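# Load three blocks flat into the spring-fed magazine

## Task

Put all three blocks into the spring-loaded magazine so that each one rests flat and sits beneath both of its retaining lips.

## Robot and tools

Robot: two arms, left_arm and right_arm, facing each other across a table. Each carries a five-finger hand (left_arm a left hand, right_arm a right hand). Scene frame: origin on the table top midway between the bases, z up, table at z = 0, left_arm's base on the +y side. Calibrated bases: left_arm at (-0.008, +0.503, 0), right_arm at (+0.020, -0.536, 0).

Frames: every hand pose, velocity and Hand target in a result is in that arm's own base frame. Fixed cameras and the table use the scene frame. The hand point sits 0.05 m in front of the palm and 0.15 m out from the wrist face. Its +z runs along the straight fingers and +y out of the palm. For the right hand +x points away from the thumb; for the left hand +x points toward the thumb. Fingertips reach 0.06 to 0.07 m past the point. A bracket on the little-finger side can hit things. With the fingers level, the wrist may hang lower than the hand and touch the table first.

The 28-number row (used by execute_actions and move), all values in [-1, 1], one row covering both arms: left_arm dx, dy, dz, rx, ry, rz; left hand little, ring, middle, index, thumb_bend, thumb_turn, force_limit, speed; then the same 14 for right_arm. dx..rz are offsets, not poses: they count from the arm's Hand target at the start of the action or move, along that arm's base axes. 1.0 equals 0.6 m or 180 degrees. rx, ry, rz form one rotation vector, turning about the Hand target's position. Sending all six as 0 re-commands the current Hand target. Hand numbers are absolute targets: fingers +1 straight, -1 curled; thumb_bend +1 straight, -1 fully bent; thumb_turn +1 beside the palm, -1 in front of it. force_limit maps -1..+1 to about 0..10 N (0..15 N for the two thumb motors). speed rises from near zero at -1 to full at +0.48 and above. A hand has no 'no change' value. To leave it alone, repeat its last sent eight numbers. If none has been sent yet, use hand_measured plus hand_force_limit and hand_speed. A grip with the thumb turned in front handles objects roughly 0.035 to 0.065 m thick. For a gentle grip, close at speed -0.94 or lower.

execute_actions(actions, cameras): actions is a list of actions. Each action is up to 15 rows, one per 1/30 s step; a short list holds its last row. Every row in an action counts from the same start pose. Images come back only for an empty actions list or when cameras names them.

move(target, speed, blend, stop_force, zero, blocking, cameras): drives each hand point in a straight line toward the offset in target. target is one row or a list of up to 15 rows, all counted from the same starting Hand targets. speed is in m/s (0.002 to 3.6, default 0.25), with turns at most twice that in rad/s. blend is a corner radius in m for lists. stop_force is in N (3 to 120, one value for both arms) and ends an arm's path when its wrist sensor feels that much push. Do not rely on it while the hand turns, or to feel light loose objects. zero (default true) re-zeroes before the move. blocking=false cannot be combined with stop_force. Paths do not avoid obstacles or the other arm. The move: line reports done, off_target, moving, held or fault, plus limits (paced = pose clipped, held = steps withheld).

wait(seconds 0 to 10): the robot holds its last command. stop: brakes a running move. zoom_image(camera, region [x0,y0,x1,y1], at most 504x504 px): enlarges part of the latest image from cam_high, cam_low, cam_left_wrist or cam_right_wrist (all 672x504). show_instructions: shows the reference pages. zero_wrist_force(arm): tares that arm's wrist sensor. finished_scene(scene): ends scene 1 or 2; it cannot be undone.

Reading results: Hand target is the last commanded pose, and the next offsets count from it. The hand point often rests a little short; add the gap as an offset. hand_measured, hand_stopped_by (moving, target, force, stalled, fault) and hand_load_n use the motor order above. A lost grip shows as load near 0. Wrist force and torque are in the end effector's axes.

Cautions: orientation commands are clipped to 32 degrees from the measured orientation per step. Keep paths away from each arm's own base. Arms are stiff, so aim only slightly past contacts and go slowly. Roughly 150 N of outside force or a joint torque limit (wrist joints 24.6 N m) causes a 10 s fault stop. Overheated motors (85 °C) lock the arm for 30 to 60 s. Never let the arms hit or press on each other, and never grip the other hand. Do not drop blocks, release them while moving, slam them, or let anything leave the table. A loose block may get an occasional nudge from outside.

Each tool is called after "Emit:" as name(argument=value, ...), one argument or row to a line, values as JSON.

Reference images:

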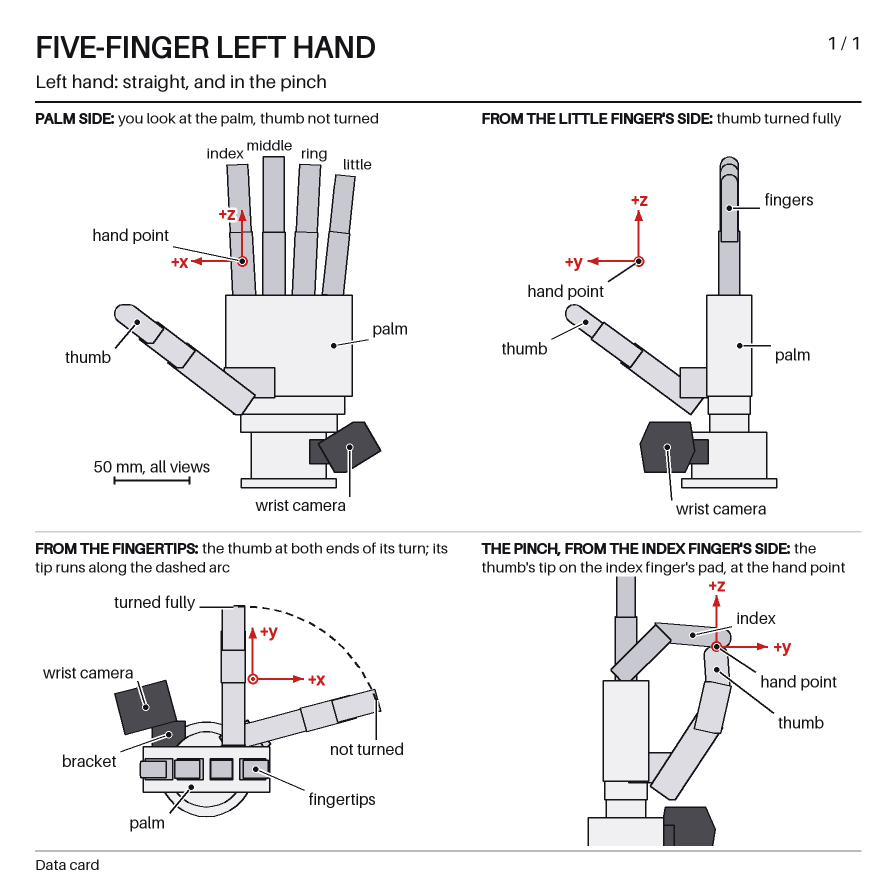

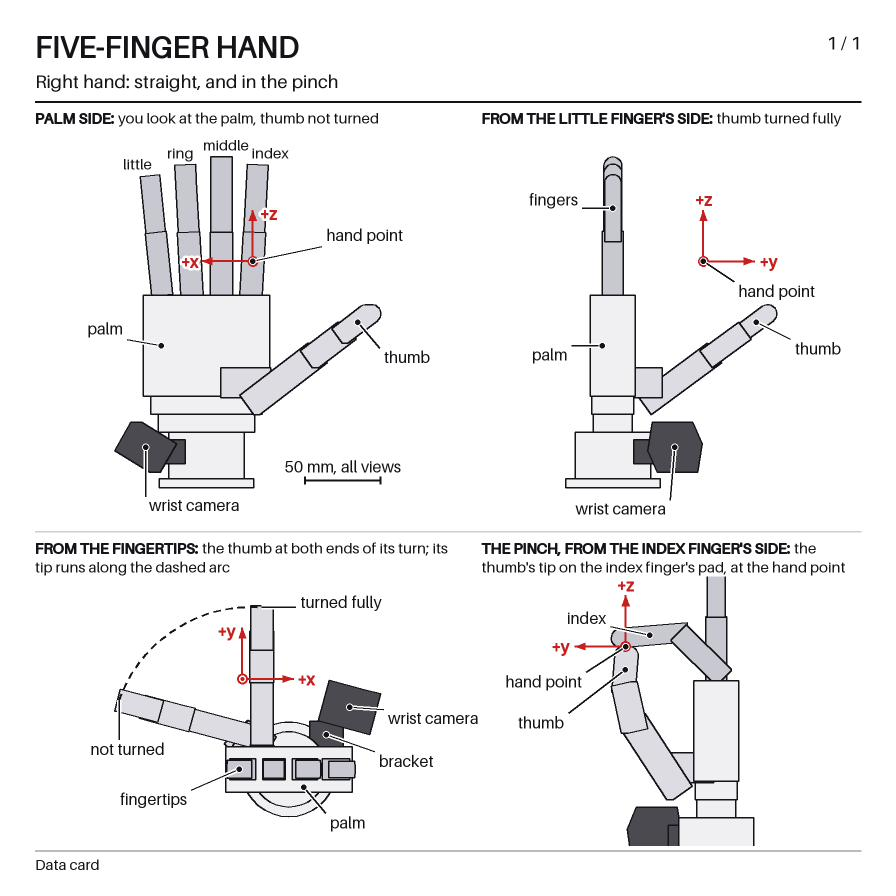

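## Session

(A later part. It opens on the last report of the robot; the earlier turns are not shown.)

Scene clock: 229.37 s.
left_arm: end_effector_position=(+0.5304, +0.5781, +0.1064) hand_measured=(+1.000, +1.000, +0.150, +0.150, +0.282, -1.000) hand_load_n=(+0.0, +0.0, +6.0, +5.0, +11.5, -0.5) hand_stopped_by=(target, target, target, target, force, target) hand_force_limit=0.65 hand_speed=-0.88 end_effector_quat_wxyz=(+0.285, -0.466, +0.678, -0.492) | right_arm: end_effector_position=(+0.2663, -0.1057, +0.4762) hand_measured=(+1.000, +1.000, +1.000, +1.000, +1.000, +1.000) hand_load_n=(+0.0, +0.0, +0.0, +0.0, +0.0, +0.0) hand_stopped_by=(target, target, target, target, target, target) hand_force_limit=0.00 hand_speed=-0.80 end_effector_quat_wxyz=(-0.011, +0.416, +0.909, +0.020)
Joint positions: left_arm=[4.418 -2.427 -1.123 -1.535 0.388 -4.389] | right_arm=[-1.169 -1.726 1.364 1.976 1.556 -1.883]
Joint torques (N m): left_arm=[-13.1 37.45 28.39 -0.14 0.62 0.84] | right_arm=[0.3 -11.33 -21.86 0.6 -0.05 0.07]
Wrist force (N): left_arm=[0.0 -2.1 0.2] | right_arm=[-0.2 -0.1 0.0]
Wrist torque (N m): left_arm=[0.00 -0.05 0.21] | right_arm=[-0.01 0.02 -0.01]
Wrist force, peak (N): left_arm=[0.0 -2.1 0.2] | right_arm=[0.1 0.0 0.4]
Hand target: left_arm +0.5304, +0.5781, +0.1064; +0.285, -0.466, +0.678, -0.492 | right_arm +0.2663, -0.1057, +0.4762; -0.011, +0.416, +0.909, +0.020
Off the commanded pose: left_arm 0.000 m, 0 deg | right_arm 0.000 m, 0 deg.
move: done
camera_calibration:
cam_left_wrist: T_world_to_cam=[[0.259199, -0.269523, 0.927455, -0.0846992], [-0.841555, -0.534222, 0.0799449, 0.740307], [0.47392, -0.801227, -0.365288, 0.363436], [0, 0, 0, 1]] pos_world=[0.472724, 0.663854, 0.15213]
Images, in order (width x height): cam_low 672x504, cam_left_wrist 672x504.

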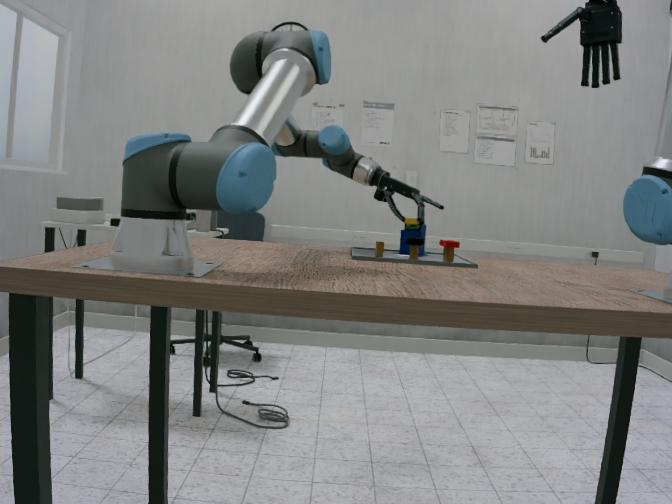

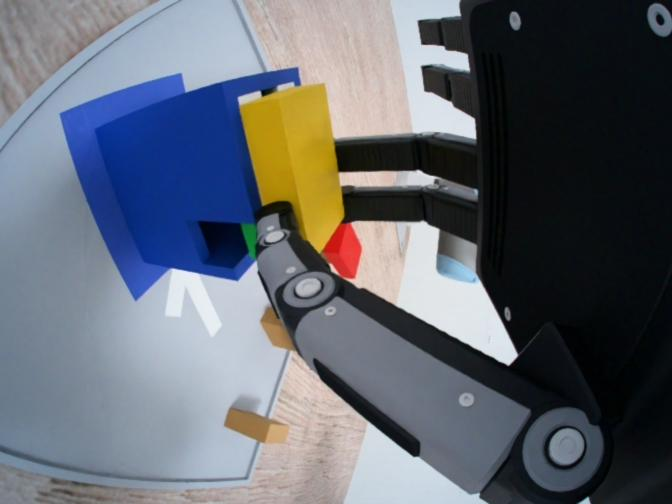

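Emit:
move(
  target=[0,0,0,0,0,0,1,1,0.15,0.15,0.39,-1,0.65,-0.85,0,0,0,0,0,0,1,1,1,1,1,1,0,-0.8],
  speed=0.05,
)

Emit:
move(
  target=[0,0,0.0017,0,0,0,1,1,0.22,0.22,0.39,-1,0.65,-0.7,0,0,0,0,0,0,1,1,1,1,1,1,0,-0.8],
  speed=0.02,
  cameras=["cam_low", "cam_left_wrist"],
)

Emit:
zoom_image(
  camera="cam_left_wrist",
  region=[130, 0, 410, 310],
)

Emit:
zoom_image(
  camera="cam_low",
  region=[360, 170, 460, 270],
)

Scene clock: 231.73 s.
left_arm: end_effector_position=(+0.5305, +0.5781, +0.1064) hand_measured=(+1.000, +1.000, +0.150, +0.150, +0.388, -1.000) hand_load_n=(+0.0, +0.0, +0.5, +0.0, -2.0, +0.0) hand_stopped_by=(target, target, target, target, target, target) hand_force_limit=0.65 hand_speed=-0.85 end_effector_quat_wxyz=(+0.285, -0.466, +0.678, -0.492) | right_arm: end_effector_position=(+0.2663, -0.1057, +0.4762) hand_measured=(+1.000, +1.000, +1.000, +1.000, +1.000, +1.000) hand_load_n=(+0.0, +0.0, +0.0, +0.0, +0.0, +0.0) hand_stopped_by=(target, target, target, target, target, target) hand_force_limit=0.00 hand_speed=-0.80 end_effector_quat_wxyz=(-0.011, +0.416, +0.909, +0.020)
Joint positions: left_arm=[4.417 -2.428 -1.123 -1.536 0.389 -4.389] | right_arm=[-1.169 -1.726 1.364 1.976 1.556 -1.883]
Joint torques (N m): left_arm=[-4.04 39.51 26.38 0.01 0.4 1.37] | right_arm=[-0.07 -11.01 -22.17 0.54 0.07 0.14]
Wrist force (N): left_arm=[0.6 -5.2 -1.5] | right_arm=[-0.1 -0.1 0.2]
Wrist torque (N m): left_arm=[-0.12 -0.02 0.18] | right_arm=[-0.03 0.00 -0.01]
Wrist force, peak (N): left_arm=[1.4 -7.0 1.5] | right_arm=[-0.1 -0.4 0.2]
Hand target: left_arm +0.5304, +0.5781, +0.1064; +0.285, -0.466, +0.678, -0.492 | right_arm +0.2663, -0.1057, +0.4762; -0.011, +0.416, +0.909, +0.020
Off the commanded pose: left_arm 0.000 m, 0 deg | right_arm 0.000 m, 0 deg.
move: done

Scene clock: 232.43 s.
left_arm: end_effector_position=(+0.5305, +0.5781, +0.1073) hand_measured=(+1.000, +1.000, +0.220, +0.220, +0.390, -1.000) hand_load_n=(+0.0, +0.0, +0.0, +0.0, +0.0, +0.0) hand_stopped_by=(target, target, target, target, target, target) hand_force_limit=0.65 hand_speed=-0.70 end_effector_quat_wxyz=(+0.285, -0.466, +0.678, -0.492) | right_arm: end_effector_position=(+0.2663, -0.1057, +0.4762) hand_measured=(+1.000, +1.000, +1.000, +1.000, +1.000, +1.000) hand_load_n=(+0.0, +0.0, +0.0, +0.0, +0.0, +0.0) hand_stopped_by=(target, target, target, target, target, target) hand_force_limit=0.00 hand_speed=-0.80 end_effector_quat_wxyz=(-0.011, +0.416, +0.909, +0.020)
Joint positions: left_arm=[4.417 -2.427 -1.122 -1.538 0.389 -4.389] | right_arm=[-1.169 -1.726 1.364 1.976 1.556 -1.883]
Joint torques (N m): left_arm=[4.79 62.05 28.07 -0.02 -0.08 0.6] | right_arm=[-0.06 -11.1 -21.89 0.52 -0.1 0.06]
Wrist force (N): left_arm=[0.6 -0.7 0.8] | right_arm=[-0.1 -0.1 0.1]
Wrist torque (N m): left_arm=[0.13 -0.01 0.11] | right_arm=[-0.01 0.00 -0.01]
Wrist force, peak (N): left_arm=[1.1 -5.1 -1.3] | right_arm=[-0.1 -0.1 0.5]
Hand target: left_arm +0.5304, +0.5781, +0.1074; +0.285, -0.466, +0.678, -0.492 | right_arm +0.2663, -0.1057, +0.4762; -0.011, +0.416, +0.909, +0.020
Off the commanded pose: left_arm 0.000 m, 0 deg | right_arm 0.000 m, 0 deg.
move: done
camera_calibration:
cam_left_wrist: T_world_to_cam=[[0.259258, -0.26931, 0.927501, -0.0858042], [-0.841627, -0.534073, 0.080181, 0.740126], [0.47376, -0.801398, -0.365121, 0.363966], [0, 0, 0, 1]] pos_world=[0.472723, 0.663855, 0.153131]
Images, in order (width x height): cam_low 672x504, cam_left_wrist 672x504.

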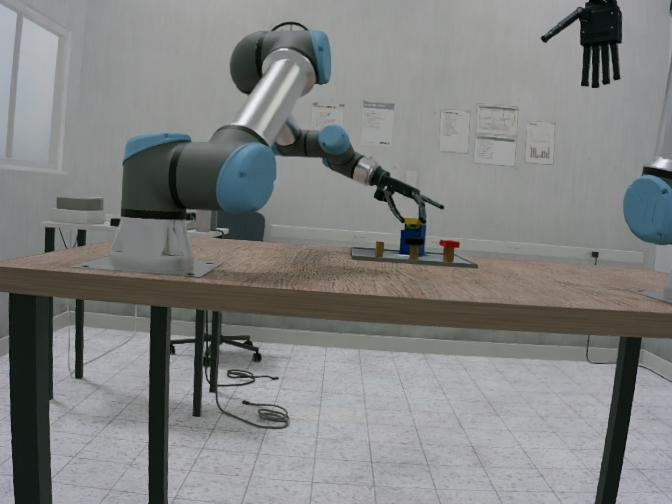

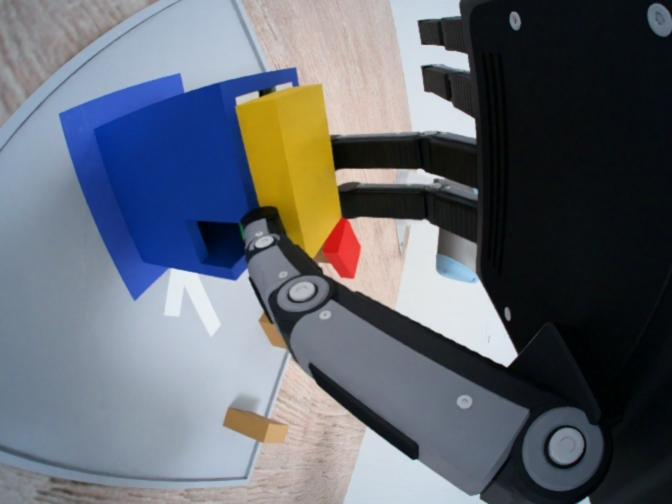

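Scaled by 1.626 from the camera's 672x504 image, which has a finer 960x720 frame.

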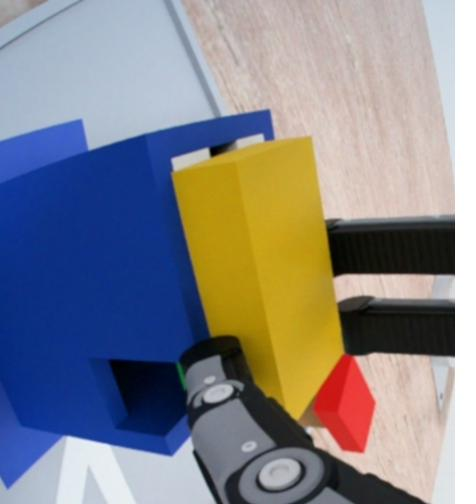

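Scaled by 5.040 from the camera's 672x504 image, which has a finer 960x720 frame.

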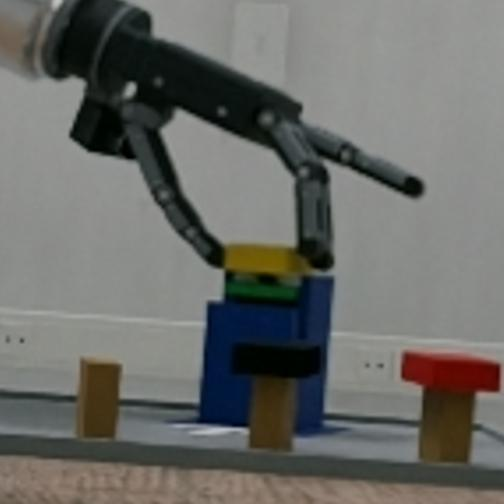

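Emit:
move(
  target=[0.0083,0.0182,-0.0015,0.0201,-0.0093,0,1,1,0.22,0.22,0.39,-1,0.65,-0.7,0,0,0,0,0,0,1,1,1,1,1,1,0,-0.8],
  speed=0.04,
)

Emit:
move(
  target=[0,0,0,0,0,0,1,1,0.15,0.15,0.39,-1,-0.5,-0.7,0,0,0,0,0,0,1,1,1,1,1,1,0,-0.8],
  speed=0.04,
)

Emit:
move(
  target=[0,0,0,0,0,0,1,1,0.15,0.15,0.0,-1,0.6,-0.85,0,0,0,0,0,0,1,1,1,1,1,1,0,-0.8],
  speed=0.04,
  cameras=["cam_low", "cam_left_wrist", "cam_high"],
)

Emit:
zoom_image(
  camera="cam_left_wrist",
  region=[130, 0, 410, 310],
)

Emit:
zoom_image(
  camera="cam_low",
  region=[360, 170, 460, 270],
)

Scene clock: 236.37 s.
left_arm: end_effector_position=(+0.5354, +0.5890, +0.1065) hand_measured=(+1.000, +1.000, +0.220, +0.220, +0.390, -1.000) hand_load_n=(+0.0, -0.5, +0.0, +0.0, +0.0, +0.0) hand_stopped_by=(target, target, target, target, target, target) hand_force_limit=0.65 hand_speed=-0.70 end_effector_quat_wxyz=(+0.310, -0.450, +0.689, -0.477) | right_arm: end_effector_position=(+0.2663, -0.1057, +0.4762) hand_measured=(+1.000, +1.000, +1.000, +1.000, +1.000, +1.000) hand_load_n=(+0.0, +0.0, +0.0, +0.0, +0.0, +0.0) hand_stopped_by=(target, target, target, target, target, target) hand_force_limit=0.00 hand_speed=-0.80 end_effector_quat_wxyz=(-0.011, +0.416, +0.909, +0.020)
Joint positions: left_arm=[4.417 -2.431 -1.125 -1.468 0.379 -4.381] | right_arm=[-1.169 -1.726 1.364 1.976 1.556 -1.883]
Joint torques (N m): left_arm=[-12.03 37.72 11.92 3.66 -3.02 -0.46] | right_arm=[-0.21 -11.55 -22.15 0.52 -0.07 0.12]
Wrist force (N): left_arm=[0.3 -0.7 0.9] | right_arm=[0.0 0.1 0.2]
Wrist torque (N m): left_arm=[0.12 0.00 0.01] | right_arm=[0.01 -0.02 0.01]
Wrist force, peak (N): left_arm=[0.7 -1.2 1.4] | right_arm=[-0.2 -0.3 0.3]
Hand target: left_arm +0.5354, +0.5890, +0.1065; +0.310, -0.449, +0.689, -0.477 | right_arm +0.2663, -0.1057, +0.4762; -0.011, +0.416, +0.909, +0.020
Off the commanded pose: left_arm 0.000 m, 0 deg | right_arm 0.000 m, 0 deg.
move: done

Scene clock: 236.87 s.
left_arm: end_effector_position=(+0.5354, +0.5890, +0.1065) hand_measured=(+1.000, +1.000, +0.150, +0.150, +0.390, -1.000) hand_load_n=(+0.0, +0.0, +0.0, +0.0, +0.0, +0.0) hand_stopped_by=(target, target, target, target, target, target) hand_force_limit=-0.50 hand_speed=-0.70 end_effector_quat_wxyz=(+0.310, -0.449, +0.689, -0.477) | right_arm: end_effector_position=(+0.2663, -0.1057, +0.4762) hand_measured=(+1.000, +1.000, +1.000, +1.000, +1.000, +1.000) hand_load_n=(+0.0, +0.0, +0.0, +0.0, +0.0, +0.0) hand_stopped_by=(target, target, target, target, target, target) hand_force_limit=0.00 hand_speed=-0.80 end_effector_quat_wxyz=(-0.011, +0.416, +0.909, +0.020)
Joint positions: left_arm=[4.417 -2.431 -1.126 -1.468 0.379 -4.381] | right_arm=[-1.169 -1.726 1.364 1.976 1.556 -1.883]
Joint torques (N m): left_arm=[-11.89 38.69 12.97 3.92 -2.87 -0.85] | right_arm=[-0.34 -11.19 -22.17 0.49 -0.04 0.07]
Wrist force (N): left_arm=[0.7 -0.9 1.3] | right_arm=[0.1 0.0 0.3]
Wrist torque (N m): left_arm=[0.08 -0.04 0.03] | right_arm=[-0.01 -0.03 0.01]
Wrist force, peak (N): left_arm=[0.7 -1.2 1.3] | right_arm=[0.1 -0.3 0.2]
Hand target: left_arm +0.5354, +0.5890, +0.1065; +0.310, -0.449, +0.689, -0.477 | right_arm +0.2663, -0.1057, +0.4762; -0.011, +0.416, +0.909, +0.020
Off the commanded pose: left_arm 0.000 m, 0 deg | right_arm 0.000 m, 0 deg.
move: done

Scene clock: 237.60 s.
left_arm: end_effector_position=(+0.5354, +0.5890, +0.1065) hand_measured=(+1.000, +1.000, +0.150, +0.150, +0.290, -1.000) hand_load_n=(+0.0, +0.0, +5.0, +4.5, +11.5, +0.0) hand_stopped_by=(target, target, target, target, force, target) hand_force_limit=0.60 hand_speed=-0.85 end_effector_quat_wxyz=(+0.310, -0.449, +0.689, -0.477) | right_arm: end_effector_position=(+0.2663, -0.1057, +0.4762) hand_measured=(+1.000, +1.000, +1.000, +1.000, +1.000, +1.000) hand_load_n=(+0.0, +0.0, +0.0, +0.0, -0.5, +0.5) hand_stopped_by=(target, target, target, target, target, target) hand_force_limit=0.00 hand_speed=-0.80 end_effector_quat_wxyz=(-0.011, +0.416, +0.909, +0.020)
Joint positions: left_arm=[4.417 -2.431 -1.126 -1.468 0.379 -4.381] | right_arm=[-1.169 -1.726 1.364 1.976 1.556 -1.883]
Joint torques (N m): left_arm=[-11.42 40.09 13.93 4.01 -2.83 -0.74] | right_arm=[0 -10.88 -21.77 0.55 0.01 0.12]
Wrist force (N): left_arm=[0.3 -0.6 1.1] | right_arm=[0.1 0.1 0.1]
Wrist torque (N m): left_arm=[0.07 0.01 0.01] | right_arm=[0.00 -0.03 0.01]
Wrist force, peak (N): left_arm=[0.4 -1.3 1.2] | right_arm=[-0.1 -0.1 0.4]
Hand target: left_arm +0.5354, +0.5890, +0.1065; +0.310, -0.449, +0.689, -0.477 | right_arm +0.2663, -0.1057, +0.4762; -0.011, +0.416, +0.909, +0.020
Off the commanded pose: left_arm 0.000 m, 0 deg | right_arm 0.000 m, 0 deg.
move: done
camera_calibration:
cam_left_wrist: T_world_to_cam=[[0.232371, -0.327513, 0.915827, -0.033378], [-0.843078, -0.537352, 0.0217471, 0.759127], [0.484999, -0.777167, -0.400984, 0.353619], [0, 0, 0, 1]] pos_world=[0.476255, 0.671807, 0.155855]
Images, in order (width x height): cam_high 672x504, cam_low 672x504, cam_left_wrist 672x504.

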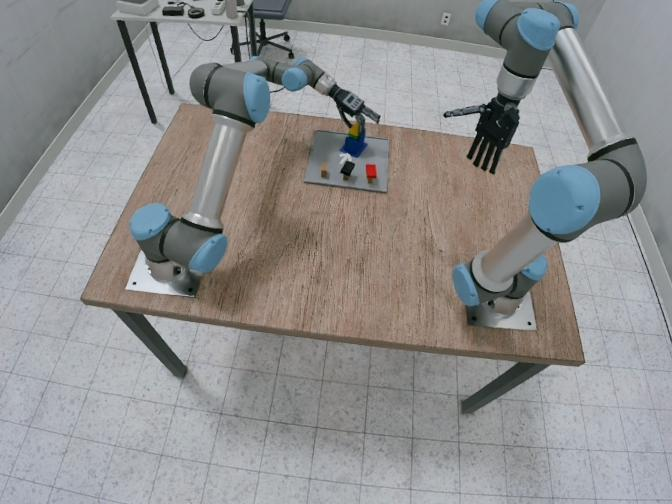

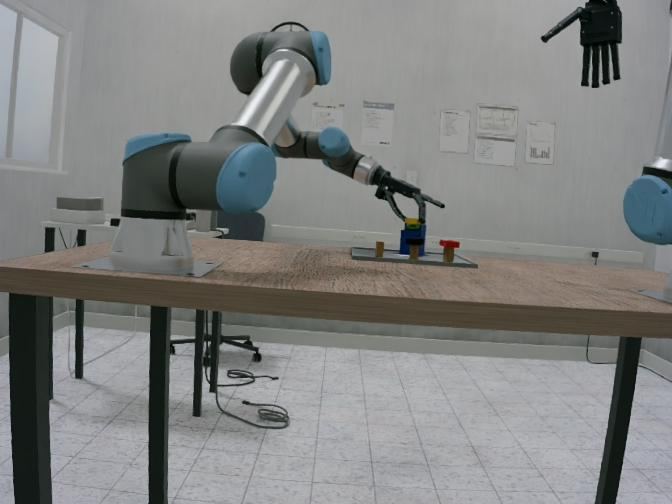

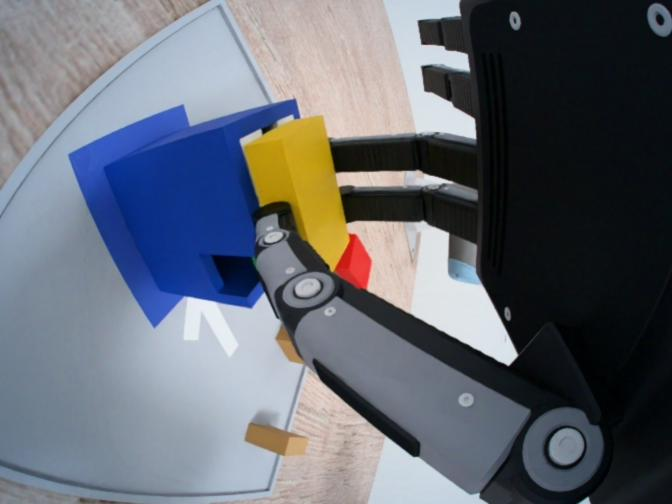

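Scaled by 1.626 from the camera's 672x504 image, which has a finer 960x720 frame.

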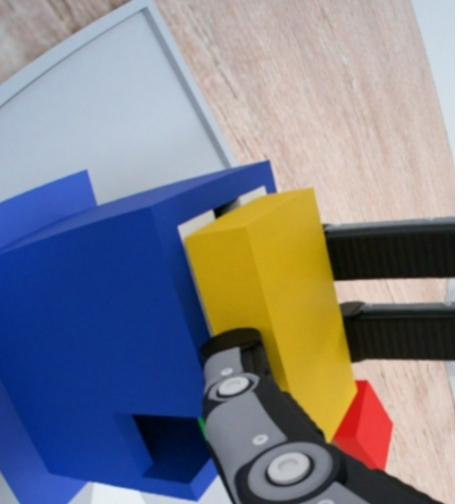

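Scaled by 5.040 from the camera's 672x504 image, which has a finer 960x720 frame.

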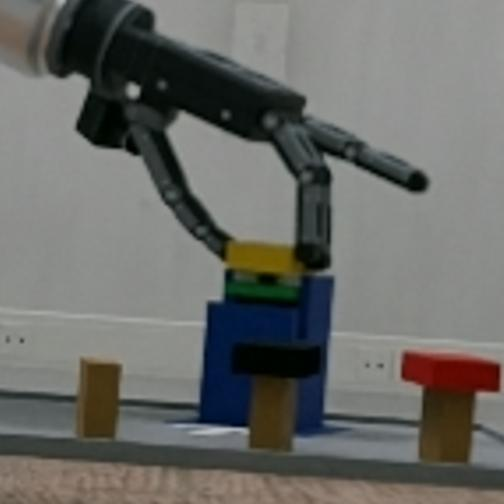

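Emit:
move(
  target=[
    [0,0,0.02,0,0,0,1,1,0.15,0.15,0.0,-1,0.6,-0.85,0,0,0,0,0,0,1,1,1,1,1,1,0,-0.8],
    [-0.0305,-0.0658,0.02,0,0,0,1,1,0.15,0.15,0.0,-1,0.6,-0.85,0,0,0,0,0,0,1,1,1,1,1,1,0,-0.8],
    [-0.0305,-0.0658,0.0,0,0,0,1,1,0.15,0.15,0.0,-1,0.6,-0.85,0,0,0,0,0,0,1,1,1,1,1,1,0,-0.8],
  ],
  speed=0.08,
  blend=[0.004,0.004,0],
  cameras=["cam_low", "cam_left_wrist"],
)

Emit:
zoom_image(
  camera="cam_left_wrist",
  region=[130, 0, 410, 310],
)

Scene clock: 243.93 s.
left_arm: end_effector_position=(+0.5171, +0.5496, +0.1066) hand_measured=(+1.000, +1.000, +0.150, +0.150, +0.290, -1.000) hand_load_n=(-0.5, +0.0, +5.5, +4.5, +11.5, +0.0) hand_stopped_by=(target, target, target, target, force, target) hand_force_limit=0.60 hand_speed=-0.85 end_effector_quat_wxyz=(+0.310, -0.449, +0.689, -0.477) | right_arm: end_effector_position=(+0.2663, -0.1057, +0.4762) hand_measured=(+1.000, +1.000, +1.000, +1.000, +1.000, +1.000) hand_load_n=(+0.0, +0.0, +0.0, +0.0, +0.0, +0.0) hand_stopped_by=(target, target, target, target, target, target) hand_force_limit=0.00 hand_speed=-0.80 end_effector_quat_wxyz=(-0.011, +0.416, +0.909, +0.020)
Joint positions: left_arm=[4.425 -2.331 -1.308 -1.406 0.382 -4.36] | right_arm=[-1.169 -1.726 1.364 1.976 1.556 -1.883]
Joint torques (N m): left_arm=[14.69 57.32 10.07 3.51 -2.62 -1.09] | right_arm=[-0.42 -11.04 -22.02 0.54 -0.12 0.08]
Wrist force (N): left_arm=[0.5 -1.0 1.2] | right_arm=[0.1 -0.1 0.2]
Wrist torque (N m): left_arm=[0.01 -0.03 0.15] | right_arm=[-0.02 -0.02 0.00]
Wrist force, peak (N): left_arm=[0.4 -0.6 1.8] | right_arm=[-0.1 -0.3 0.3]
Hand target: left_arm +0.5171, +0.5495, +0.1065; +0.310, -0.449, +0.689, -0.477 | right_arm +0.2663, -0.1057, +0.4762; -0.011, +0.416, +0.909, +0.020
Off the commanded pose: left_arm 0.000 m, 0 deg | right_arm 0.000 m, 0 deg.
move: done
camera_calibration:
cam_left_wrist: T_world_to_cam=[[0.232334, -0.327561, 0.915819, -0.0421058], [-0.843132, -0.537268, 0.0217297, 0.722446], [0.484922, -0.777205, -0.401003, 0.331898], [0, 0, 0, 1]] pos_world=[0.457955, 0.632307, 0.155955]
Images, in order (width x height): cam_low 672x504, cam_left_wrist 672x504.

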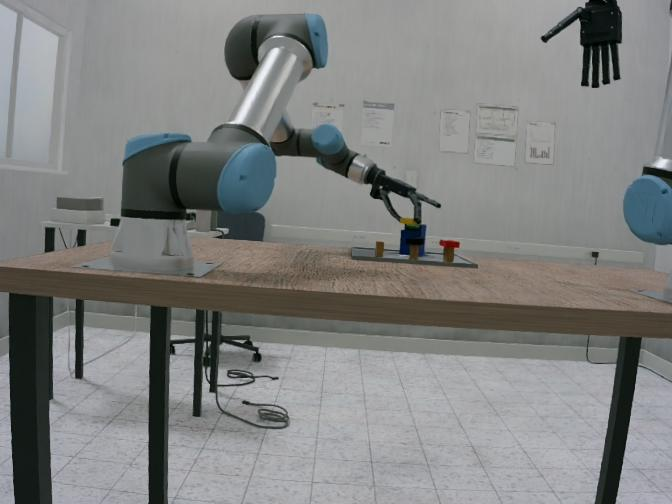

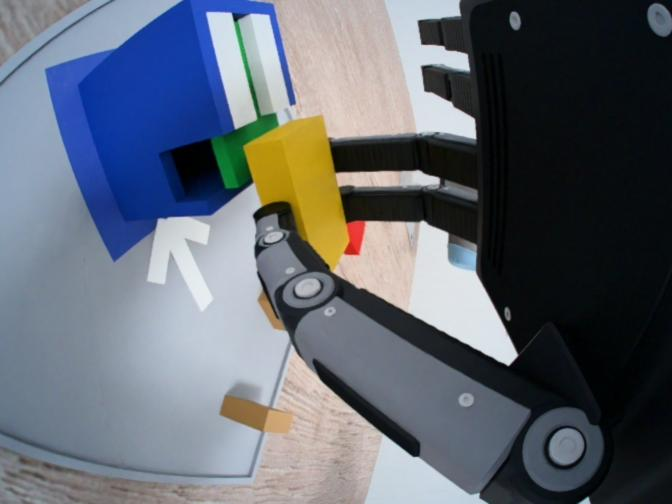

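Scaled by 1.626 from the camera's 672x504 image, which has a finer 960x720 frame.

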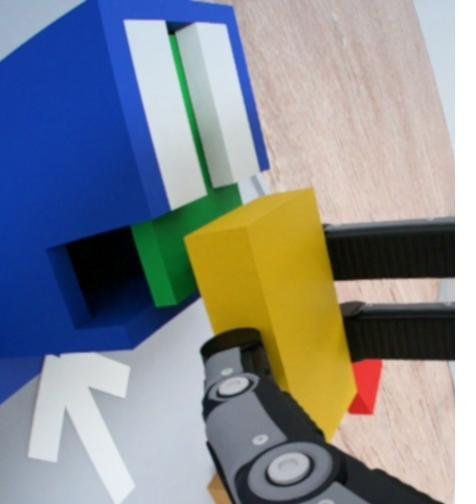

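Emit:
move(
  target=[
    [-0.0041,0.0019,0,0,0,0.0045,1,1,0.15,0.15,0.0,-1,0.6,-0.85,0,0,0,0,0,0,1,1,1,1,1,1,0,-0.8],
    [-0.0041,0.0019,-0.0267,0,0,0.0045,1,1,0.15,0.15,0.0,-1,0.6,-0.85,0,0,0,0,0,0,1,1,1,1,1,1,0,-0.8],
  ],
  speed=0.03,
  cameras=["cam_low", "cam_left_wrist"],
)

Emit:
zoom_image(
  camera="cam_left_wrist",
  region=[130, 0, 410, 310],
)

Emit:
zoom_image(
  camera="cam_low",
  region=[360, 170, 460, 270],
)

Scene clock: 247.80 s.
left_arm: end_effector_position=(+0.5147, +0.5507, +0.0907) hand_measured=(+1.000, +1.000, +0.150, +0.150, +0.290, -1.000) hand_load_n=(+0.0, +0.0, +5.0, +4.5, +11.5, +0.0) hand_stopped_by=(target, target, target, target, force, target) hand_force_limit=0.60 hand_speed=-0.85 end_effector_quat_wxyz=(+0.313, -0.454, +0.685, -0.475) end_effector_velocity=(+0.000, +0.000, -0.002) end_effector_angular_velocity=(+0.001, +0.000, +0.000) | right_arm: end_effector_position=(+0.2663, -0.1057, +0.4762) hand_measured=(+1.000, +1.000, +1.000, +1.000, +1.000, +1.000) hand_load_n=(+0.0, +0.0, +0.0, +0.0, +0.0, +0.0) hand_stopped_by=(target, target, target, target, target, target) hand_force_limit=0.00 hand_speed=-0.80 end_effector_quat_wxyz=(-0.011, +0.416, +0.909, +0.020)
Joint positions: left_arm=[4.43 -2.344 -1.336 -1.342 0.379 -4.384] | right_arm=[-1.169 -1.726 1.364 1.976 1.556 -1.883]
Joint velocities: left_arm=[0 -0.002 -0.002 0.006 0 -0.001] | right_arm=[within noise]
Joint torques (N m): left_arm=[11.78 30.96 10.72 4.52 -0.98 -0.89] | right_arm=[-0.23 -11.05 -22 0.54 -0.02 0.15]
Wrist force (N): left_arm=[2.7 -4.6 -0.6] | right_arm=[0.1 0.0 0.1]
Wrist torque (N m): left_arm=[0.01 0.02 0.22] | right_arm=[-0.01 -0.02 0.00]
Wrist force, peak (N): left_arm=[2.5 -4.9 -0.7] | right_arm=[-0.1 -0.4 0.2]
Hand target: left_arm +0.5147, +0.5507, +0.0905; +0.313, -0.454, +0.685, -0.475 | right_arm +0.2663, -0.1057, +0.4762; -0.011, +0.416, +0.909, +0.020
Off the commanded pose: left_arm 0.000 m, 0 deg | right_arm 0.000 m, 0 deg.
move: done
camera_calibration:
cam_left_wrist: T_world_to_cam=[[0.236899, -0.324293, 0.915813, -0.0307517], [-0.835427, -0.549175, 0.0216399, 0.723926], [0.495924, -0.770221, -0.401022, 0.31808], [0, 0, 0, 1]] pos_world=[0.454328, 0.632582, 0.140054]
Images, in order (width x height): cam_low 672x504, cam_left_wrist 672x504.

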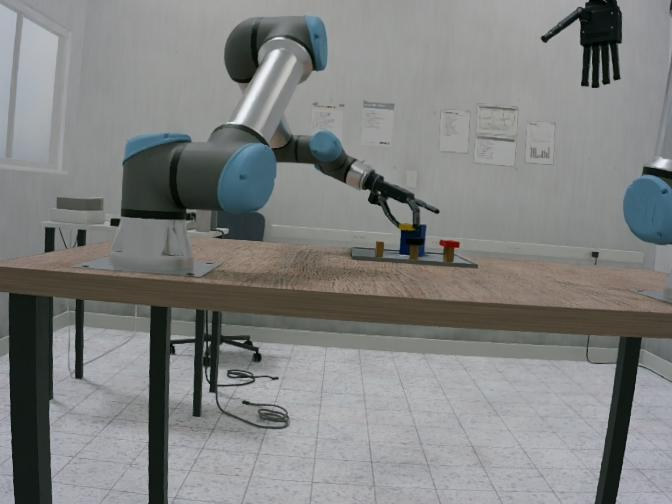

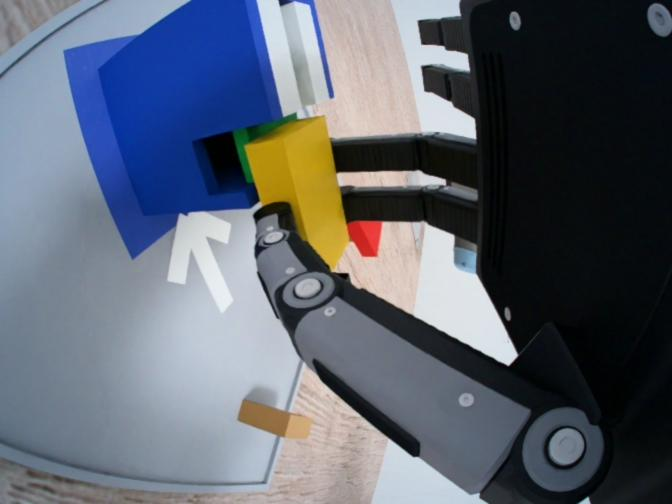

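Scaled by 1.626 from the camera's 672x504 image, which has a finer 960x720 frame.

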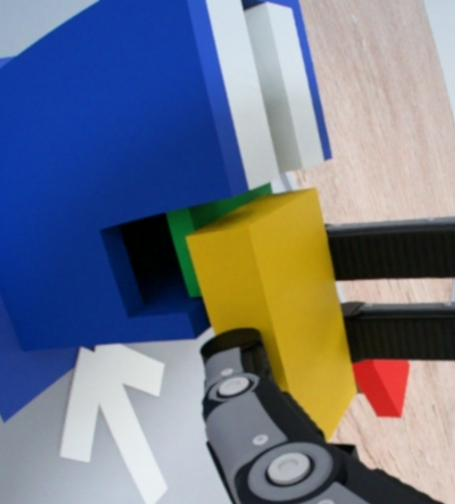

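Scaled by 5.040 from the camera's 672x504 image, which has a finer 960x720 frame.

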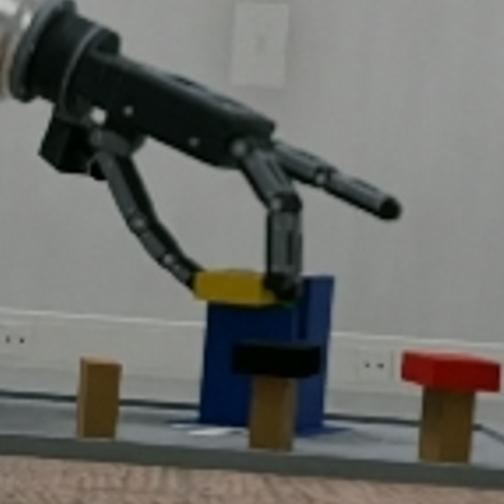

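Emit:
move(
  target=[0,0,-0.0067,0,0,0,1,1,0.15,0.15,0.0,-1,0.6,-0.85,0,0,0,0,0,0,1,1,1,1,1,1,0,-0.8],
  speed=0.03,
)

Emit:
move(
  target=[0,0,-0.0042,0,0,0,1,1,0.15,0.15,0.0,-1,0.6,-0.85,0,0,0,0,0,0,1,1,1,1,1,1,0,-0.8],
  speed=0.03,
  cameras=["cam_low", "cam_left_wrist"],
)

Emit:
zoom_image(
  camera="cam_left_wrist",
  region=[130, 0, 410, 310],
)

Emit:
zoom_image(
  camera="cam_low",
  region=[360, 170, 460, 270],
)

Scene clock: 250.77 s.
left_arm: end_effector_position=(+0.5147, +0.5507, +0.0868) hand_measured=(+1.000, +1.000, +0.150, +0.150, +0.290, -1.000) hand_load_n=(+0.0, +0.0, +5.5, +5.5, +7.5, +1.5) hand_stopped_by=(target, target, target, target, force, target) hand_force_limit=0.60 hand_speed=-0.85 end_effector_quat_wxyz=(+0.313, -0.454, +0.685, -0.475) | right_arm: end_effector_position=(+0.2663, -0.1057, +0.4762) hand_measured=(+1.000, +1.000, +1.000, +1.000, +1.000, +1.000) hand_load_n=(+0.0, +0.0, +0.0, +0.0, +0.0, +0.0) hand_stopped_by=(target, target, target, target, target, target) hand_force_limit=0.00 hand_speed=-0.80 end_effector_quat_wxyz=(-0.011, +0.416, +0.909, +0.020)
Joint positions: left_arm=[4.43 -2.349 -1.338 -1.334 0.379 -4.384] | right_arm=[-1.169 -1.726 1.364 1.976 1.556 -1.883]
Joint torques (N m): left_arm=[-5.56 25.22 6.48 4.07 0.19 1.04] | right_arm=[-0.27 -11.34 -22.36 0.56 -0.08 0.17]
Wrist force (N): left_arm=[6.7 -16.9 -8.0] | right_arm=[-0.1 -0.2 0.3]
Wrist torque (N m): left_arm=[-0.31 -0.03 0.42] | right_arm=[-0.04 0.00 -0.01]
Wrist force, peak (N): left_arm=[6.7 -16.9 -8.0] | right_arm=[-0.4 -0.2 0.3]
Hand target: left_arm +0.5147, +0.5507, +0.0865; +0.313, -0.454, +0.685, -0.475 | right_arm +0.2663, -0.1057, +0.4762; -0.011, +0.416, +0.909, +0.020
Off the commanded pose: left_arm 0.000 m, 0 deg | right_arm 0.000 m, 0 deg.
move: done

Scene clock: 251.47 s.
left_arm: end_effector_position=(+0.5147, +0.5507, +0.0843) hand_measured=(+1.000, +1.000, +0.150, +0.150, +0.290, -1.000) hand_load_n=(+0.0, +0.0, +7.5, +6.5, +6.0, +2.5) hand_stopped_by=(target, target, target, target, force, target) hand_force_limit=0.60 hand_speed=-0.85 end_effector_quat_wxyz=(+0.313, -0.454, +0.685, -0.475) | right_arm: end_effector_position=(+0.2663, -0.1057, +0.4762) hand_measured=(+1.000, +1.000, +1.000, +1.000, +1.000, +1.000) hand_load_n=(+0.0, +0.0, +0.0, +0.0, +0.0, +0.0) hand_stopped_by=(target, target, target, target, target, target) hand_force_limit=0.00 hand_speed=-0.80 end_effector_quat_wxyz=(-0.011, +0.416, +0.909, +0.020)
Joint positions: left_arm=[4.43 -2.352 -1.34 -1.33 0.379 -4.384] | right_arm=[-1.169 -1.726 1.364 1.976 1.556 -1.883]
Joint torques (N m): left_arm=[-8.6 -0.71 -5.42 3.13 7.27 1.75] | right_arm=[-0.26 -10.65 -21.99 0.57 -0.1 0.08]
Wrist force (N): left_arm=[13.7 -55.6 -28.9] | right_arm=[-0.1 -0.1 0.2]
Wrist torque (N m): left_arm=[0.75 -0.18 1.13] | right_arm=[-0.03 0.00 -0.01]
Wrist force, peak (N): left_arm=[13.7 -55.6 -28.9] | right_arm=[-0.3 0.1 0.2]
Hand target: left_arm +0.5147, +0.5507, +0.0840; +0.313, -0.454, +0.685, -0.475 | right_arm +0.2663, -0.1057, +0.4762; -0.011, +0.416, +0.909, +0.020
Off the commanded pose: left_arm 0.000 m, 0 deg | right_arm 0.000 m, 0 deg.
move: done
camera_calibration:
cam_left_wrist: T_world_to_cam=[[0.236708, -0.3244, 0.915824, -0.0247045], [-0.835368, -0.549277, 0.0213501, 0.724195], [0.496115, -0.770104, -0.401011, 0.315427], [0, 0, 0, 1]] pos_world=[0.454328, 0.632681, 0.133653]
Images, in order (width x height): cam_low 672x504, cam_left_wrist 672x504.

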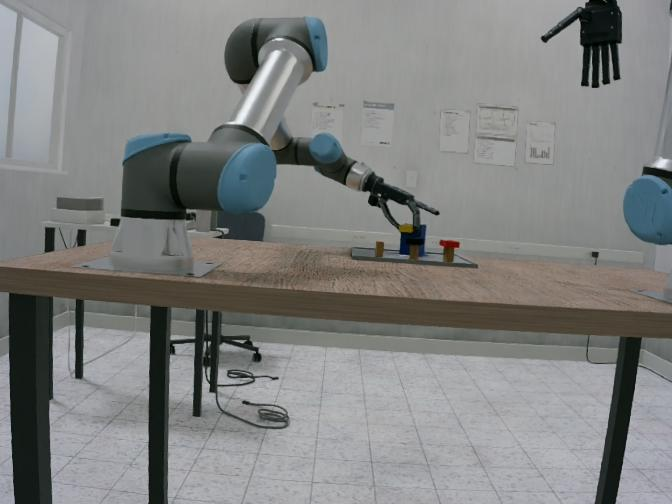

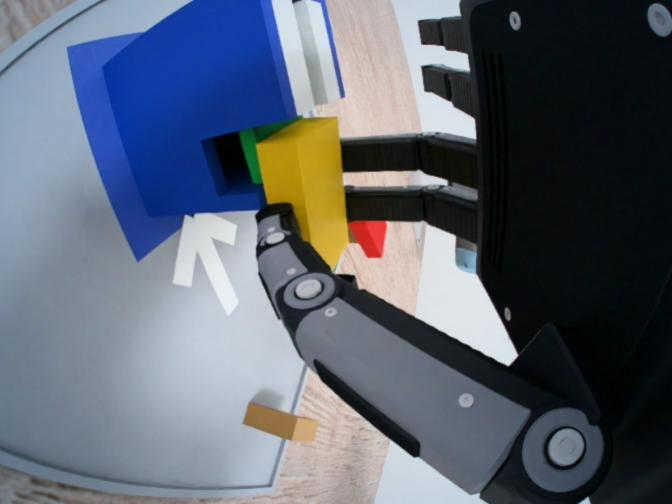

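Scaled by 1.626 from the camera's 672x504 image, which has a finer 960x720 frame.

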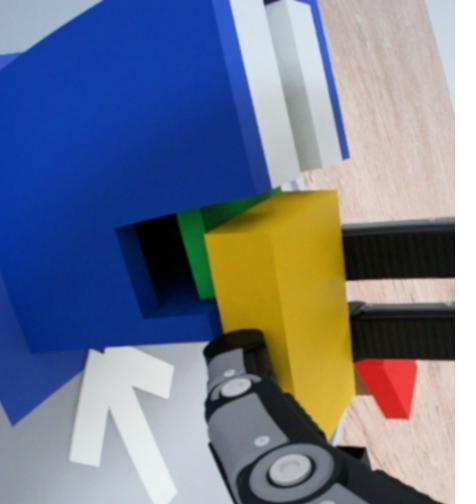

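Scaled by 5.040 from the camera's 672x504 image, which has a finer 960x720 frame.

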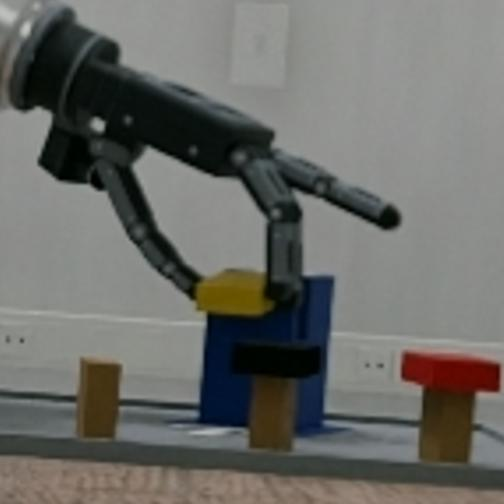

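Emit:
move(
  target=[0,0,0.0067,0,0,0,1,1,0.15,0.15,0.0,-1,0.6,-0.85,0,0,0,0,0,0,1,1,1,1,1,1,0,-0.8],
  speed=0.03,
  cameras=["cam_low", "cam_left_wrist", "cam_high", "cam_right_wrist"],
)

Emit:
zoom_image(
  camera="cam_left_wrist",
  region=[190, 0, 370, 200],
)

Emit:
zoom_image(
  camera="cam_low",
  region=[380, 210, 450, 270],
)

Emit:
zoom_image(
  camera="cam_right_wrist",
  region=[160, 210, 350, 360],
)

Scene clock: 255.07 s.
left_arm: end_effector_position=(+0.5146, +0.5506, +0.0876) hand_measured=(+1.000, +1.000, +0.150, +0.150, +0.290, -1.000) hand_load_n=(+0.0, +0.0, +7.0, +4.5, +10.0, +0.0) hand_stopped_by=(target, target, target, target, force, target) hand_force_limit=0.60 hand_speed=-0.85 end_effector_quat_wxyz=(+0.313, -0.454, +0.685, -0.475) | right_arm: end_effector_position=(+0.2663, -0.1057, +0.4762) hand_measured=(+1.000, +1.000, +1.000, +1.000, +1.000, +1.000) hand_load_n=(+0.0, +0.0, +0.0, +0.0, +0.0, +0.0) hand_stopped_by=(target, target, target, target, target, target) hand_force_limit=0.00 hand_speed=-0.80 end_effector_quat_wxyz=(-0.011, +0.416, +0.909, +0.020)
Joint positions: left_arm=[4.43 -2.348 -1.338 -1.336 0.379 -4.384] | right_arm=[-1.169 -1.726 1.364 1.976 1.556 -1.883]
Joint torques (N m): left_arm=[-9.78 56.05 26.46 -0.47 -1.08 -0.34] | right_arm=[-0.45 -11.25 -22.43 0.57 -0.05 0.14]
Wrist force (N): left_arm=[-0.3 -6.2 2.1] | right_arm=[0.0 -0.1 0.0]
Wrist torque (N m): left_arm=[0.04 0.00 0.26] | right_arm=[-0.02 0.00 0.00]
Wrist force, peak (N): left_arm=[14.6 -61.1 -32.8] | right_arm=[-0.1 -0.3 0.2]
Hand target: left_arm +0.5147, +0.5507, +0.0880; +0.313, -0.454, +0.685, -0.475 | right_arm +0.2663, -0.1057, +0.4762; -0.011, +0.416, +0.909, +0.020
Off the commanded pose: left_arm 0.000 m, 0 deg | right_arm 0.000 m, 0 deg.
move: done
camera_calibration:
cam_left_wrist: T_world_to_cam=[[0.237171, -0.3241, 0.915811, -0.0281601], [-0.835486, -0.549069, 0.0220574, 0.723895], [0.495694, -0.770378, -0.401004, 0.31704], [0, 0, 0, 1]] pos_world=[0.454328, 0.632582, 0.136956]

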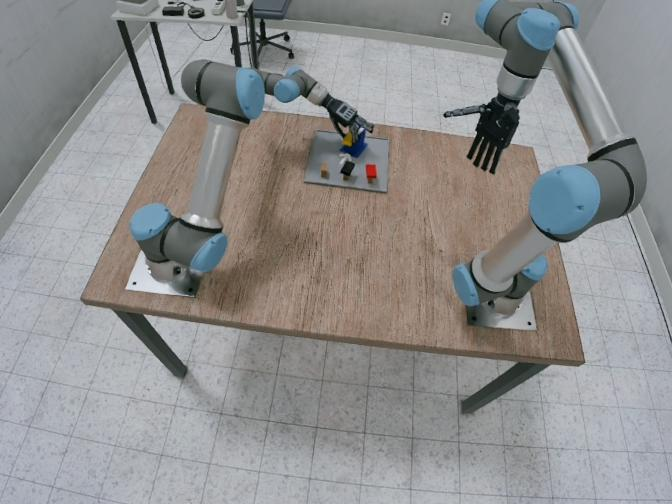

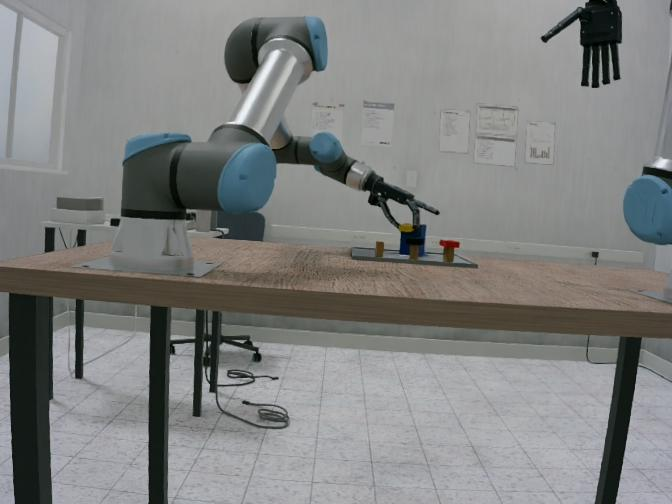

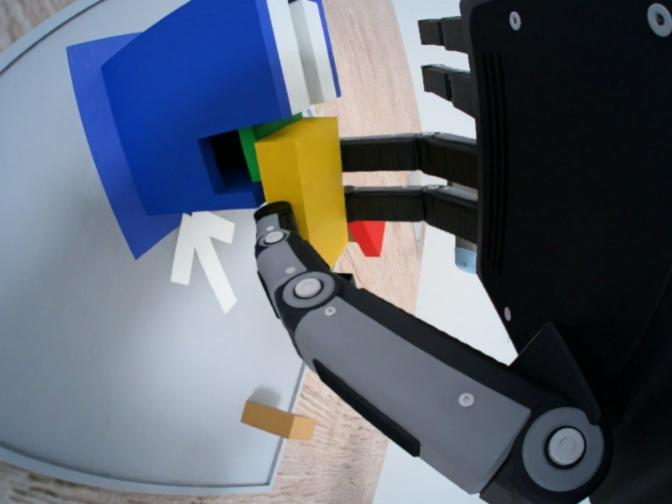

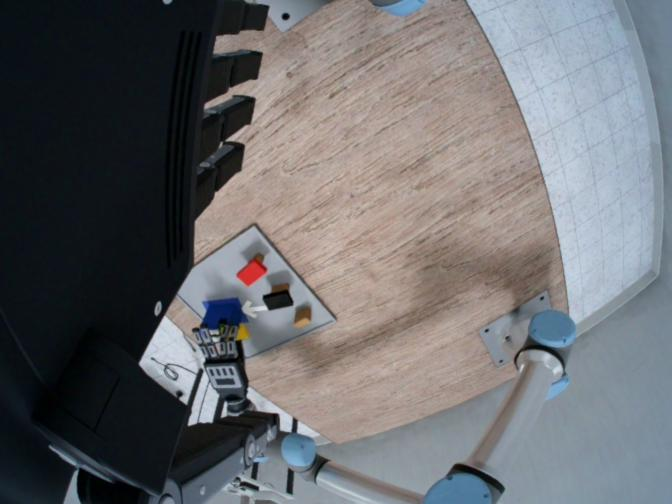

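Scaled by 2.520 from the camera's 672x504 image, which has a finer 960x720 frame.

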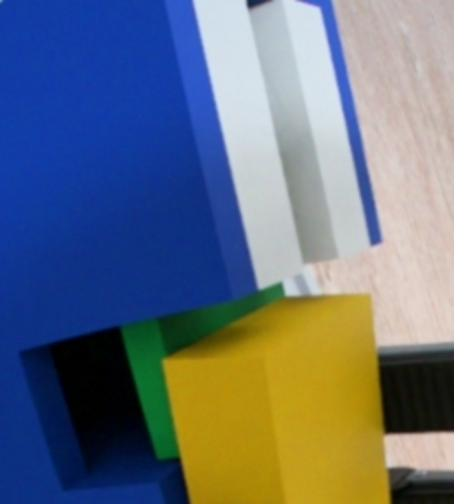

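Scaled by 7.200 from the camera's 672x504 image, which has a finer 960x720 frame.

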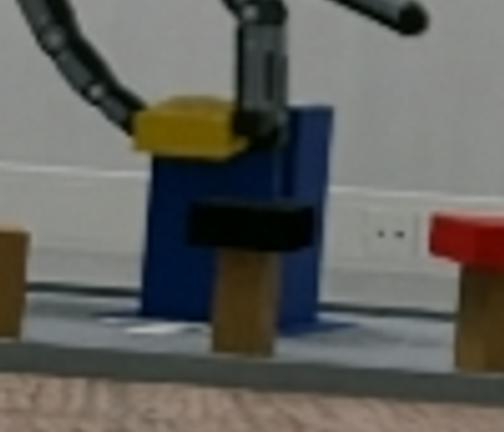

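Scaled by 2.653 from the camera's 672x504 image, which has a finer 960x720 frame.

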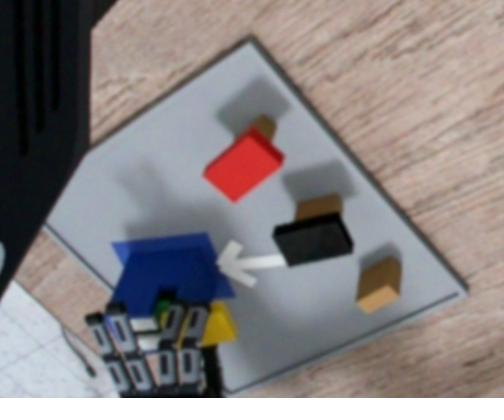

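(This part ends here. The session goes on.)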